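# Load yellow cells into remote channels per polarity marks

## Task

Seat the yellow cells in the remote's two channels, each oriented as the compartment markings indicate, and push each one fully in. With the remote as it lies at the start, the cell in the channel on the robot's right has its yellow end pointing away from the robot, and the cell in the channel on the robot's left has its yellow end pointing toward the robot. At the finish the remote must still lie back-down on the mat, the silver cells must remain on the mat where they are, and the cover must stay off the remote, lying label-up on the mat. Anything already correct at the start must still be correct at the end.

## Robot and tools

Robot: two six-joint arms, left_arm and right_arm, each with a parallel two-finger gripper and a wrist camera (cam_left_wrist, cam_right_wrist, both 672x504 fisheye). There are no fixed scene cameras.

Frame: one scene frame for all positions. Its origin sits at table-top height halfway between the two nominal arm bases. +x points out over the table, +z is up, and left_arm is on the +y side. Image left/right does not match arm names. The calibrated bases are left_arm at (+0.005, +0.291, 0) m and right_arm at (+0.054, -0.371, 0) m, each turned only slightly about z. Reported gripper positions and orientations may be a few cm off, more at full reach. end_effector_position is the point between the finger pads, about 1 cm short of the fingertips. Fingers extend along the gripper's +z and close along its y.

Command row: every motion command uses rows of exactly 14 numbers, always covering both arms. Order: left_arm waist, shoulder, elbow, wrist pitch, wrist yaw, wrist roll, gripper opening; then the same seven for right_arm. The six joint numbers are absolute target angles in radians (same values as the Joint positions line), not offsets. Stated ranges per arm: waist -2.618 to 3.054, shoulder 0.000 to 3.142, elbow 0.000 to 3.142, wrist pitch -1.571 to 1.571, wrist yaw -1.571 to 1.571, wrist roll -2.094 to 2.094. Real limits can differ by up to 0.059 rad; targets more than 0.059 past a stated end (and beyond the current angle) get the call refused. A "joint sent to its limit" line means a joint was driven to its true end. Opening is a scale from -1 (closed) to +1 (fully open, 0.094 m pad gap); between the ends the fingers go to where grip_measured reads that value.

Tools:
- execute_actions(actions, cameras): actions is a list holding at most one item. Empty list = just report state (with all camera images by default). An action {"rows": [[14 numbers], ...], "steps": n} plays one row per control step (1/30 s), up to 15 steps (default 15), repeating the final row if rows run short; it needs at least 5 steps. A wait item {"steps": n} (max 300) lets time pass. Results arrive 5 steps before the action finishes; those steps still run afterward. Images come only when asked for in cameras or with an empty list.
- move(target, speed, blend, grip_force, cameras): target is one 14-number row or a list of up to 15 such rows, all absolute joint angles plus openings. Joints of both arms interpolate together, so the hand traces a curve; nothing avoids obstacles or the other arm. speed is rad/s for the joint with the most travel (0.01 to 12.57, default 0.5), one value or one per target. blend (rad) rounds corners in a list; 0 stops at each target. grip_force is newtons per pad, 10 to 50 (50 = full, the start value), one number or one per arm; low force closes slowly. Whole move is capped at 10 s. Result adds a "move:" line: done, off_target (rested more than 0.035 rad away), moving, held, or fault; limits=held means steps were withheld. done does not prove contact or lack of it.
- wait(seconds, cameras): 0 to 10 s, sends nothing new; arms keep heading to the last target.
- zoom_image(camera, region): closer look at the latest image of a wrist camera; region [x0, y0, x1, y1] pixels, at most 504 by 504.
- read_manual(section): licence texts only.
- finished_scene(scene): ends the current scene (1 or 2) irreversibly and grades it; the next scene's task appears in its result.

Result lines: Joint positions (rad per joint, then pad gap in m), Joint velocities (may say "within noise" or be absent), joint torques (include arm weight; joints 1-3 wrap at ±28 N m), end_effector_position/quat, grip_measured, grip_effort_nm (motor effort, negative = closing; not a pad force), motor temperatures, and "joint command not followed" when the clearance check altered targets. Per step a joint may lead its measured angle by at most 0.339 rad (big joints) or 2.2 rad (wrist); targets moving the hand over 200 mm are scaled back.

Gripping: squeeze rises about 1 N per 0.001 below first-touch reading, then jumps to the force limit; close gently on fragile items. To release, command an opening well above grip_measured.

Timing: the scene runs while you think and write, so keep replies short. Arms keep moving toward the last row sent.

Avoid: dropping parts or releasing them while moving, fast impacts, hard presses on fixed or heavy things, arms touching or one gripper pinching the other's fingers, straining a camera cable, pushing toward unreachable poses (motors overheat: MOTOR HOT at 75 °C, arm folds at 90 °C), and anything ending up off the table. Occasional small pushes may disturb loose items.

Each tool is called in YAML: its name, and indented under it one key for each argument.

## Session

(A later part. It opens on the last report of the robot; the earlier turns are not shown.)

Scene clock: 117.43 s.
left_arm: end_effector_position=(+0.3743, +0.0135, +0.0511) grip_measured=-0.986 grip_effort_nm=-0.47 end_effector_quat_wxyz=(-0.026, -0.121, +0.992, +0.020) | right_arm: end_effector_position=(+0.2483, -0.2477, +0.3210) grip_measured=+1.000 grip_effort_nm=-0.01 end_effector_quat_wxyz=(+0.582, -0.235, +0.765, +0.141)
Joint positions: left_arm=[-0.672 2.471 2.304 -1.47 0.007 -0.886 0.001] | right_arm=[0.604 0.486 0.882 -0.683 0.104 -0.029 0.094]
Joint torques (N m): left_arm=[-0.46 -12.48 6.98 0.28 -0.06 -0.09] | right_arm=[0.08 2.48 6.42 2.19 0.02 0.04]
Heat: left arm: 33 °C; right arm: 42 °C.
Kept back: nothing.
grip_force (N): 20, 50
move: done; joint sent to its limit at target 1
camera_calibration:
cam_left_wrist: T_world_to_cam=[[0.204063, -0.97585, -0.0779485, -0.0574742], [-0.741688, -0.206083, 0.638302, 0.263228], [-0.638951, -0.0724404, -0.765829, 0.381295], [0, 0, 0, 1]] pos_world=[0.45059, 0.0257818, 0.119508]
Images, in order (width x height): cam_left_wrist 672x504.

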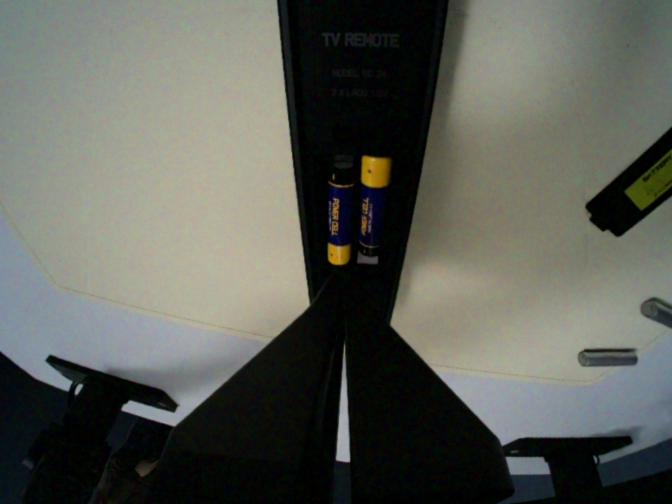

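move:
  target:
    - [-0.677, 2.486, 2.23, -1.386, 0, -0.895, -1, 0.604, 0.486, 0.882, -0.683, 0.104, -0.029, 1]
    - [-0.677, 2.486, 2.21, -1.366, 0, -0.895, -1, 0.604, 0.486, 0.882, -0.683, 0.104, -0.029, 1]
  speed: [0.3, 0.1]

move:
  target: [-0.677, 2.486, 2.19, -1.346, 0, -0.895, -1, 0.604, 0.486, 0.882, -0.683, 0.104, -0.029, 1]
  speed: 0.1
  cameras: ["cam_left_wrist"]

zoom_image:
  camera: "cam_left_wrist"
  region: [280, 140, 440, 300]

Scene clock: 119.70 s.
left_arm: end_effector_position=(+0.3768, +0.0113, +0.0340) grip_measured=-0.986 grip_effort_nm=-0.47 end_effector_quat_wxyz=(-0.023, -0.121, +0.992, +0.016) | right_arm: end_effector_position=(+0.2483, -0.2477, +0.3210) grip_measured=+1.000 grip_effort_nm=-0.01 end_effector_quat_wxyz=(+0.582, -0.235, +0.765, +0.141)
Joint positions: left_arm=[-0.672 2.471 2.236 -1.391 0.008 -0.887 0.001] | right_arm=[0.604 0.486 0.882 -0.683 0.104 -0.029 0.094]
Joint torques (N m): left_arm=[-0.4 -12.59 5.01 0.43 -0.07 -0.07] | right_arm=[0.08 2.48 6.42 2.18 0.02 0.04]
Heat: left arm: 33 °C; right arm: 42 °C.
Kept back: nothing.
grip_force (N): 20, 50
move: done

Scene clock: 120.40 s.
left_arm: end_effector_position=(+0.3767, +0.0114, +0.0334) grip_measured=-0.986 grip_effort_nm=-0.47 end_effector_quat_wxyz=(-0.022, -0.121, +0.992, +0.016) | right_arm: end_effector_position=(+0.2483, -0.2477, +0.3210) grip_measured=+1.000 grip_effort_nm=-0.01 end_effector_quat_wxyz=(+0.582, -0.235, +0.765, +0.141)
Joint positions: left_arm=[-0.672 2.468 2.228 -1.384 0.008 -0.887 0.001] | right_arm=[0.604 0.486 0.882 -0.683 0.104 -0.029 0.094]
Joint torques (N m): left_arm=[-0.44 -12.22 3.79 0.57 -0.11 -0.07] | right_arm=[0.08 2.48 6.42 2.18 0.02 0.03]
Heat: left arm: 33 °C; right arm: 42 °C.
Kept back: nothing.
grip_force (N): 20, 50
move: off_target (left_arm); left_arm: the elbow is farthest, 0.038 rad from its target
camera_calibration:
cam_left_wrist: T_world_to_cam=[[0.205141, -0.976345, -0.0683165, -0.0621774], [-0.747871, -0.201397, 0.632557, 0.2784], [-0.631353, -0.0786712, -0.771495, 0.366529], [0, 0, 0, 1]] pos_world=[0.452371, 0.0241975, 0.102424]
Images, in order (width x height): cam_left_wrist 672x504.

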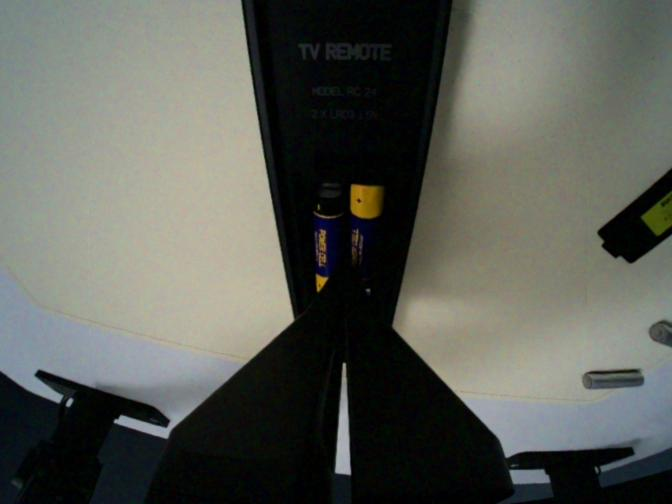

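Scaled by 3.150 from the camera's 672x504 image, which has a finer 960x720 frame.

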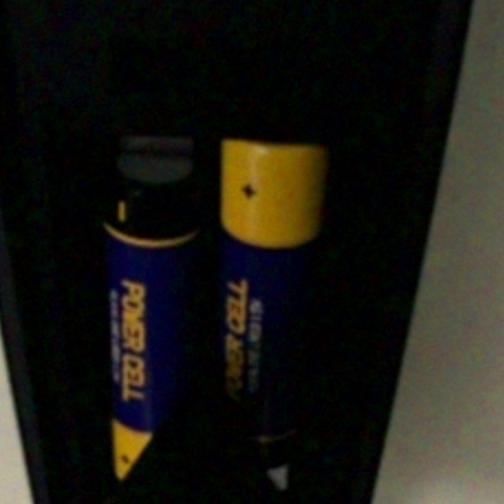

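move:
  target:
    - [-0.677, 2.486, 2.29, -1.446, 0, -0.895, -1, 0.604, 0.486, 0.882, -0.683, 0.104, -0.029, 1]
    - [-0.625, 2.486, 2.30, -1.388, 0, -0.865, -1, 0.604, 0.486, 0.882, -0.683, 0.104, -0.029, 1]
    - [-0.625, 2.486, 2.25, -1.347, 0, -0.865, -1, 0.604, 0.486, 0.882, -0.683, 0.104, -0.029, 1]
  speed: [0.5,0.5,0.2]
  blend: [0.03,0,0]
  cameras: ["cam_left_wrist"]

zoom_image:
  camera: "cam_left_wrist"
  region: [280, 180, 440, 340]

Scene clock: 122.47 s.
left_arm: end_effector_position=(+0.4019, +0.0229, +0.0411) grip_measured=-0.986 grip_effort_nm=-0.47 end_effector_quat_wxyz=(-0.002, -0.139, +0.990, -0.004) | right_arm: end_effector_position=(+0.2483, -0.2477, +0.3210) grip_measured=+1.000 grip_effort_nm=-0.01 end_effector_quat_wxyz=(+0.582, -0.235, +0.765, +0.141)
Joint positions: left_arm=[-0.621 2.468 2.26 -1.361 0.007 -0.871 0.001] | right_arm=[0.604 0.486 0.882 -0.683 0.104 -0.029 0.094]
Joint torques (N m): left_arm=[-0.29 -12.38 6.57 0.4 -0.08 0.09] | right_arm=[0.08 2.48 6.42 2.19 0.02 0.04]
Heat: left arm: 33 °C; right arm: 42 °C.
Kept back: nothing.
grip_force (N): 20, 50
move: done; blend cut to 0.029 rad at target 1
camera_calibration:
cam_left_wrist: T_world_to_cam=[[0.241123, -0.970128, -0.0266525, -0.0718344], [-0.768909, -0.207723, 0.604674, 0.304473], [-0.592148, -0.125307, -0.796027, 0.375638], [0, 0, 0, 1]] pos_world=[0.473866, 0.0406276, 0.112996]
Images, in order (width x height): cam_left_wrist 672x504.

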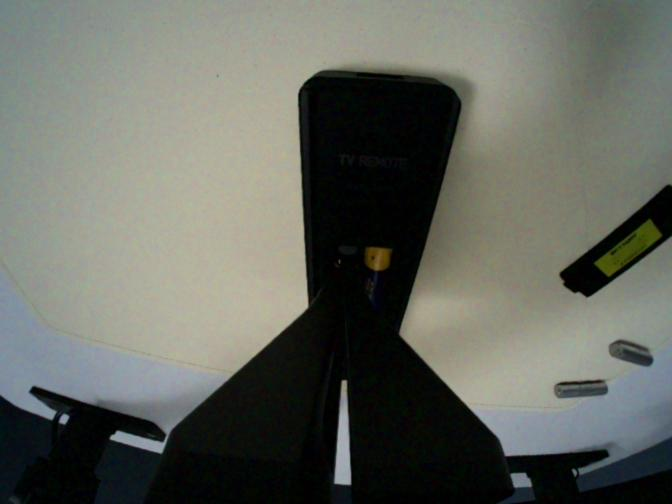

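Scaled by 3.150 from the camera's 672x504 image, which has a finer 960x720 frame.

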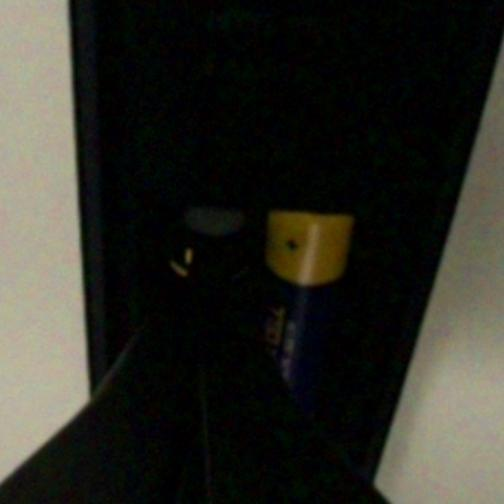

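move:
  target: [-0.625, 2.486, 2.215, -1.312, 0, -0.865, -1, 0.604, 0.486, 0.882, -0.683, 0.104, -0.029, 1]
  speed: 0.1

move:
  target: [-0.625, 2.486, 2.195, -1.292, 0, -0.865, -1, 0.604, 0.486, 0.882, -0.683, 0.104, -0.029, 1]
  speed: 0.1

move:
  target: [-0.625, 2.486, 2.175, -1.272, 0, -0.865, -1, 0.604, 0.486, 0.882, -0.683, 0.104, -0.029, 1]
  speed: 0.1
  cameras: ["cam_left_wrist"]

zoom_image:
  camera: "cam_left_wrist"
  region: [280, 180, 440, 340]

Scene clock: 123.50 s.
left_arm: end_effector_position=(+0.4017, +0.0231, +0.0362) grip_measured=-0.986 grip_effort_nm=-0.47 end_effector_quat_wxyz=(-0.002, -0.139, +0.990, -0.003) | right_arm: end_effector_position=(+0.2483, -0.2477, +0.3210) grip_measured=+1.000 grip_effort_nm=-0.01 end_effector_quat_wxyz=(+0.582, -0.235, +0.765, +0.141)
Joint positions: left_arm=[-0.621 2.468 2.241 -1.343 0.007 -0.871 0.001] | right_arm=[0.604 0.486 0.882 -0.683 0.104 -0.029 0.094]
Joint torques (N m): left_arm=[-0.28 -12.31 5.14 0.61 -0.05 0.1] | right_arm=[0.08 2.48 6.41 2.18 0.02 0.04]
Heat: left arm: 33 °C; right arm: 42 °C.
Kept back: nothing.
grip_force (N): 20, 50
move: done

Scene clock: 124.20 s.
left_arm: end_effector_position=(+0.4019, +0.0230, +0.0354) grip_measured=-0.986 grip_effort_nm=-0.47 end_effector_quat_wxyz=(-0.001, -0.139, +0.990, -0.004) | right_arm: end_effector_position=(+0.2483, -0.2477, +0.3210) grip_measured=+1.000 grip_effort_nm=-0.01 end_effector_quat_wxyz=(+0.582, -0.235, +0.765, +0.141)
Joint positions: left_arm=[-0.621 2.465 2.233 -1.336 0.007 -0.871 0.001] | right_arm=[0.604 0.486 0.882 -0.683 0.104 -0.029 0.094]
Joint torques (N m): left_arm=[-0.28 -12.16 3.99 0.75 -0.07 0.09] | right_arm=[0.08 2.48 6.42 2.19 0.02 0.03]
Heat: left arm: 33 °C; right arm: 43 °C.
Kept back: nothing.
grip_force (N): 20, 50
move: off_target (left_arm); left_arm: the wrist pitch is farthest, 0.044 rad from its target

Scene clock: 124.90 s.
left_arm: end_effector_position=(+0.4020, +0.0229, +0.0353) grip_measured=-0.986 grip_effort_nm=-0.47 end_effector_quat_wxyz=(+0.001, -0.139, +0.990, -0.006) | right_arm: end_effector_position=(+0.2483, -0.2477, +0.3210) grip_measured=+1.000 grip_effort_nm=-0.01 end_effector_quat_wxyz=(+0.582, -0.235, +0.765, +0.141)
Joint positions: left_arm=[-0.621 2.456 2.217 -1.322 0.007 -0.871 0.001] | right_arm=[0.604 0.486 0.882 -0.683 0.104 -0.029 0.094]
Joint torques (N m): left_arm=[-0.28 -11.33 3.62 0.82 -0.07 0.06] | right_arm=[0.08 2.48 6.42 2.18 0.02 0.04]
Heat: left arm: 33 °C; right arm: 43 °C.
Kept back: nothing.
grip_force (N): 20, 50
move: off_target (left_arm); left_arm: the wrist pitch is farthest, 0.050 rad from its target
camera_calibration:
cam_left_wrist: T_world_to_cam=[[0.241187, -0.970239, -0.0215642, -0.0722507], [-0.772344, -0.205353, 0.601094, 0.309375], [-0.587634, -0.128321, -0.798887, 0.369422], [0, 0, 0, 1]] pos_world=[0.473455, 0.0408351, 0.107605]
Images, in order (width x height): cam_left_wrist 672x504.

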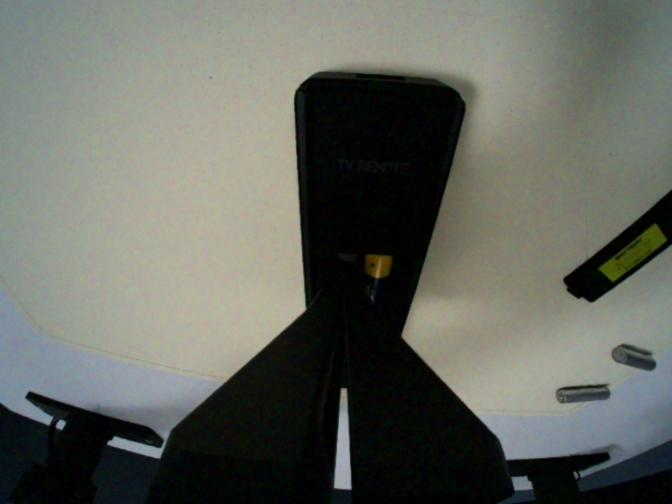

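Scaled by 3.150 from the camera's 672x504 image, which has a finer 960x720 frame.

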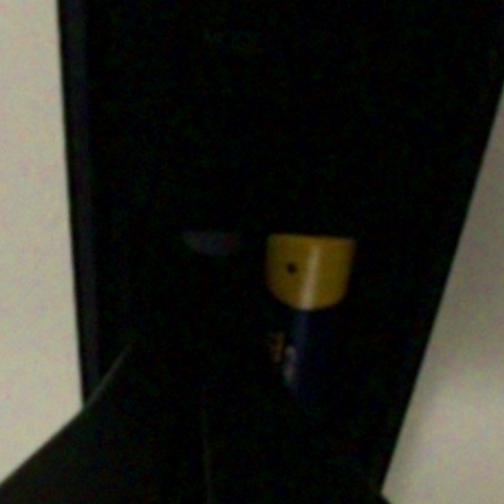

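move:
  target:
    - [-0.625, 2.486, 2.26, -1.357, 0, -0.865, -1, 0.604, 0.486, 0.882, -0.683, 0.104, -0.029, 1]
    - [-0.646, 2.486, 2.26, -1.310, 0, -0.88, -1, 0.604, 0.486, 0.882, -0.683, 0.104, -0.029, 1]
    - [-0.646, 2.486, 2.215, -1.274, 0, -0.88, -1, 0.604, 0.486, 0.882, -0.683, 0.104, -0.029, 1]
  speed: [0.3,0.3,0.15]

move:
  target: [-0.646, 2.486, 2.195, -1.254, 0, -0.88, -1, 0.604, 0.486, 0.882, -0.683, 0.104, -0.029, 1]
  speed: 0.1

move:
  target: [-0.646, 2.486, 2.175, -1.234, 0, -0.88, -1, 0.604, 0.486, 0.882, -0.683, 0.104, -0.029, 1]
  speed: 0.1
  cameras: ["cam_left_wrist"]

zoom_image:
  camera: "cam_left_wrist"
  region: [260, 180, 420, 340]

Scene clock: 128.37 s.
left_arm: end_effector_position=(+0.4044, +0.0087, +0.0375) grip_measured=-0.986 grip_effort_nm=-0.47 end_effector_quat_wxyz=(+0.015, -0.128, +0.991, -0.019) | right_arm: end_effector_position=(+0.2483, -0.2477, +0.3210) grip_measured=+1.000 grip_effort_nm=-0.01 end_effector_quat_wxyz=(+0.582, -0.235, +0.765, +0.141)
Joint positions: left_arm=[-0.643 2.458 2.228 -1.292 0.007 -0.872 0.001] | right_arm=[0.604 0.486 0.882 -0.683 0.104 -0.029 0.094]
Joint torques (N m): left_arm=[-0.25 -11.62 6.5 0.54 -0.08 -0.07] | right_arm=[0.08 2.48 6.42 2.18 0.02 0.04]
Heat: left arm: 32 °C; right arm: 43 °C.
Kept back: nothing.
grip_force (N): 20, 50
move: done

Scene clock: 129.07 s.
left_arm: end_effector_position=(+0.4044, +0.0087, +0.0366) grip_measured=-0.986 grip_effort_nm=-0.47 end_effector_quat_wxyz=(+0.015, -0.129, +0.991, -0.019) | right_arm: end_effector_position=(+0.2483, -0.2477, +0.3210) grip_measured=+1.000 grip_effort_nm=-0.01 end_effector_quat_wxyz=(+0.582, -0.235, +0.765, +0.141)
Joint positions: left_arm=[-0.643 2.458 2.225 -1.289 0.007 -0.872 0.001] | right_arm=[0.604 0.486 0.882 -0.683 0.104 -0.029 0.094]
Joint torques (N m): left_arm=[-0.2 -11.58 4.98 0.74 -0.07 -0.06] | right_arm=[0.08 2.47 6.42 2.18 0.02 0.04]
Heat: left arm: 32 °C; right arm: 43 °C.
Kept back: nothing.
grip_force (N): 20, 50
move: done

Scene clock: 129.77 s.
left_arm: end_effector_position=(+0.4042, +0.0088, +0.0358) grip_measured=-0.986 grip_effort_nm=-0.47 end_effector_quat_wxyz=(+0.016, -0.129, +0.991, -0.019) | right_arm: end_effector_position=(+0.2483, -0.2477, +0.3210) grip_measured=+1.000 grip_effort_nm=-0.01 end_effector_quat_wxyz=(+0.582, -0.235, +0.765, +0.141)
Joint positions: left_arm=[-0.643 2.456 2.217 -1.283 0.007 -0.872 0.001] | right_arm=[0.604 0.486 0.882 -0.683 0.104 -0.029 0.094]
Joint torques (N m): left_arm=[-0.2 -11.34 3.7 0.87 -0.05 -0.06] | right_arm=[0.08 2.47 6.42 2.18 0.02 0.04]
Heat: left arm: 32 °C; right arm: 43 °C.
Kept back: nothing.
grip_force (N): 20, 50
move: off_target (left_arm); left_arm: the wrist pitch is farthest, 0.049 rad from its target
camera_calibration:
cam_left_wrist: T_world_to_cam=[[0.222109, -0.97499, 0.00793201, -0.0798142], [-0.795406, -0.176482, 0.579813, 0.317786], [-0.563912, -0.135091, -0.814711, 0.360344], [0, 0, 0, 1]] pos_world=[0.473699, 0.0269446, 0.109952]
Images, in order (width x height): cam_left_wrist 672x504.

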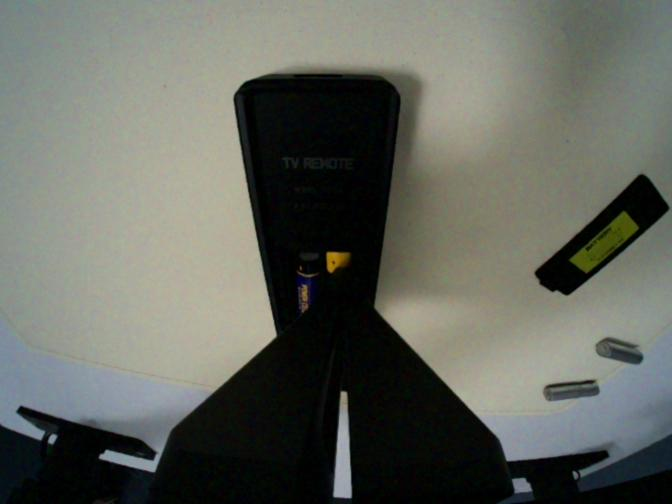

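Scaled by 3.150 from the camera's 672x504 image, which has a finer 960x720 frame.

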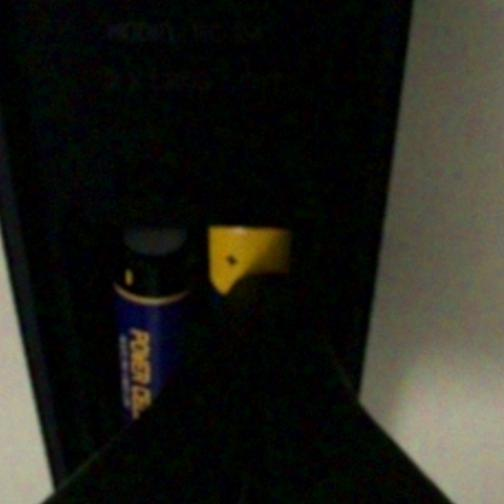

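move:
  target:
    - [-0.646, 2.486, 2.30, -1.36, 0, -0.88, -1, 0.604, 0.486, 0.882, -0.683, 0.104, -0.029, 1]
    - [-0.60, 1.59, 1.01, -0.31, 0, 0, -1, 0.604, 0.486, 0.882, -0.683, 0.104, -0.029, 1]
  speed: 1.0
  blend: [0.03, 0]
  cameras: ["cam_left_wrist"]

zoom_image:
  camera: "cam_left_wrist"
  region: [320, 120, 440, 240]

Scene clock: 132.50 s.
left_arm: end_effector_position=(+0.3558, +0.0616, +0.0942) grip_measured=-0.986 grip_effort_nm=-0.47 end_effector_quat_wxyz=(+0.302, +0.268, +0.910, -0.094) | right_arm: end_effector_position=(+0.2483, -0.2477, +0.3210) grip_measured=+1.000 grip_effort_nm=-0.01 end_effector_quat_wxyz=(+0.582, -0.235, +0.765, +0.141)
Joint positions: left_arm=[-0.607 1.616 1.021 -0.33 0.006 -0.007 0.001] | right_arm=[0.604 0.486 0.882 -0.683 0.104 -0.029 0.094]
Joint torques (N m): left_arm=[0.54 -9.89 7.34 1.64 -0.07 0.09] | right_arm=[0.08 2.5 6.42 2.19 0.02 0.04]
Heat: left arm: 32 °C; right arm: 43 °C.
Kept back: nothing.
grip_force (N): 20, 50
move: done
camera_calibration:
cam_left_wrist: T_world_to_cam=[[-0.55063, -0.833874, -0.0382216, 0.252531], [-0.834499, 0.551008, 0.000759144, 0.278435], [0.0204274, 0.0323139, -0.999269, 0.186858], [0, 0, 0, 1]] pos_world=[0.367588, 0.0511211, 0.196162]
Images, in order (width x height): cam_left_wrist 672x504.

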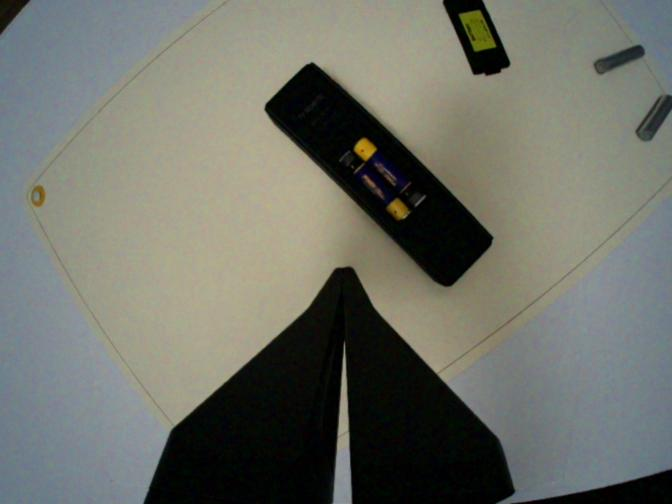

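Scaled by 4.200 from the camera's 672x504 image, which has a finer 960x720 frame.

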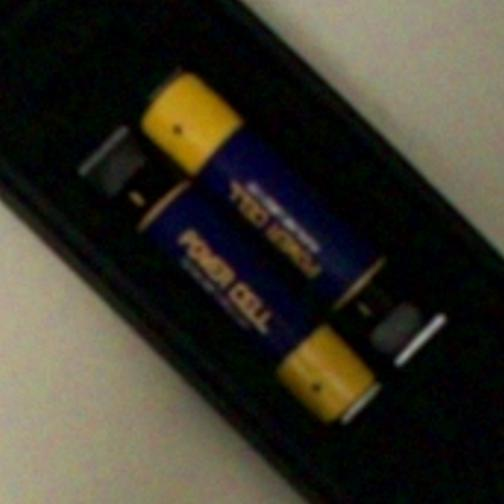

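finished_scene:
  scene: 2

The scene is finished: the task was done.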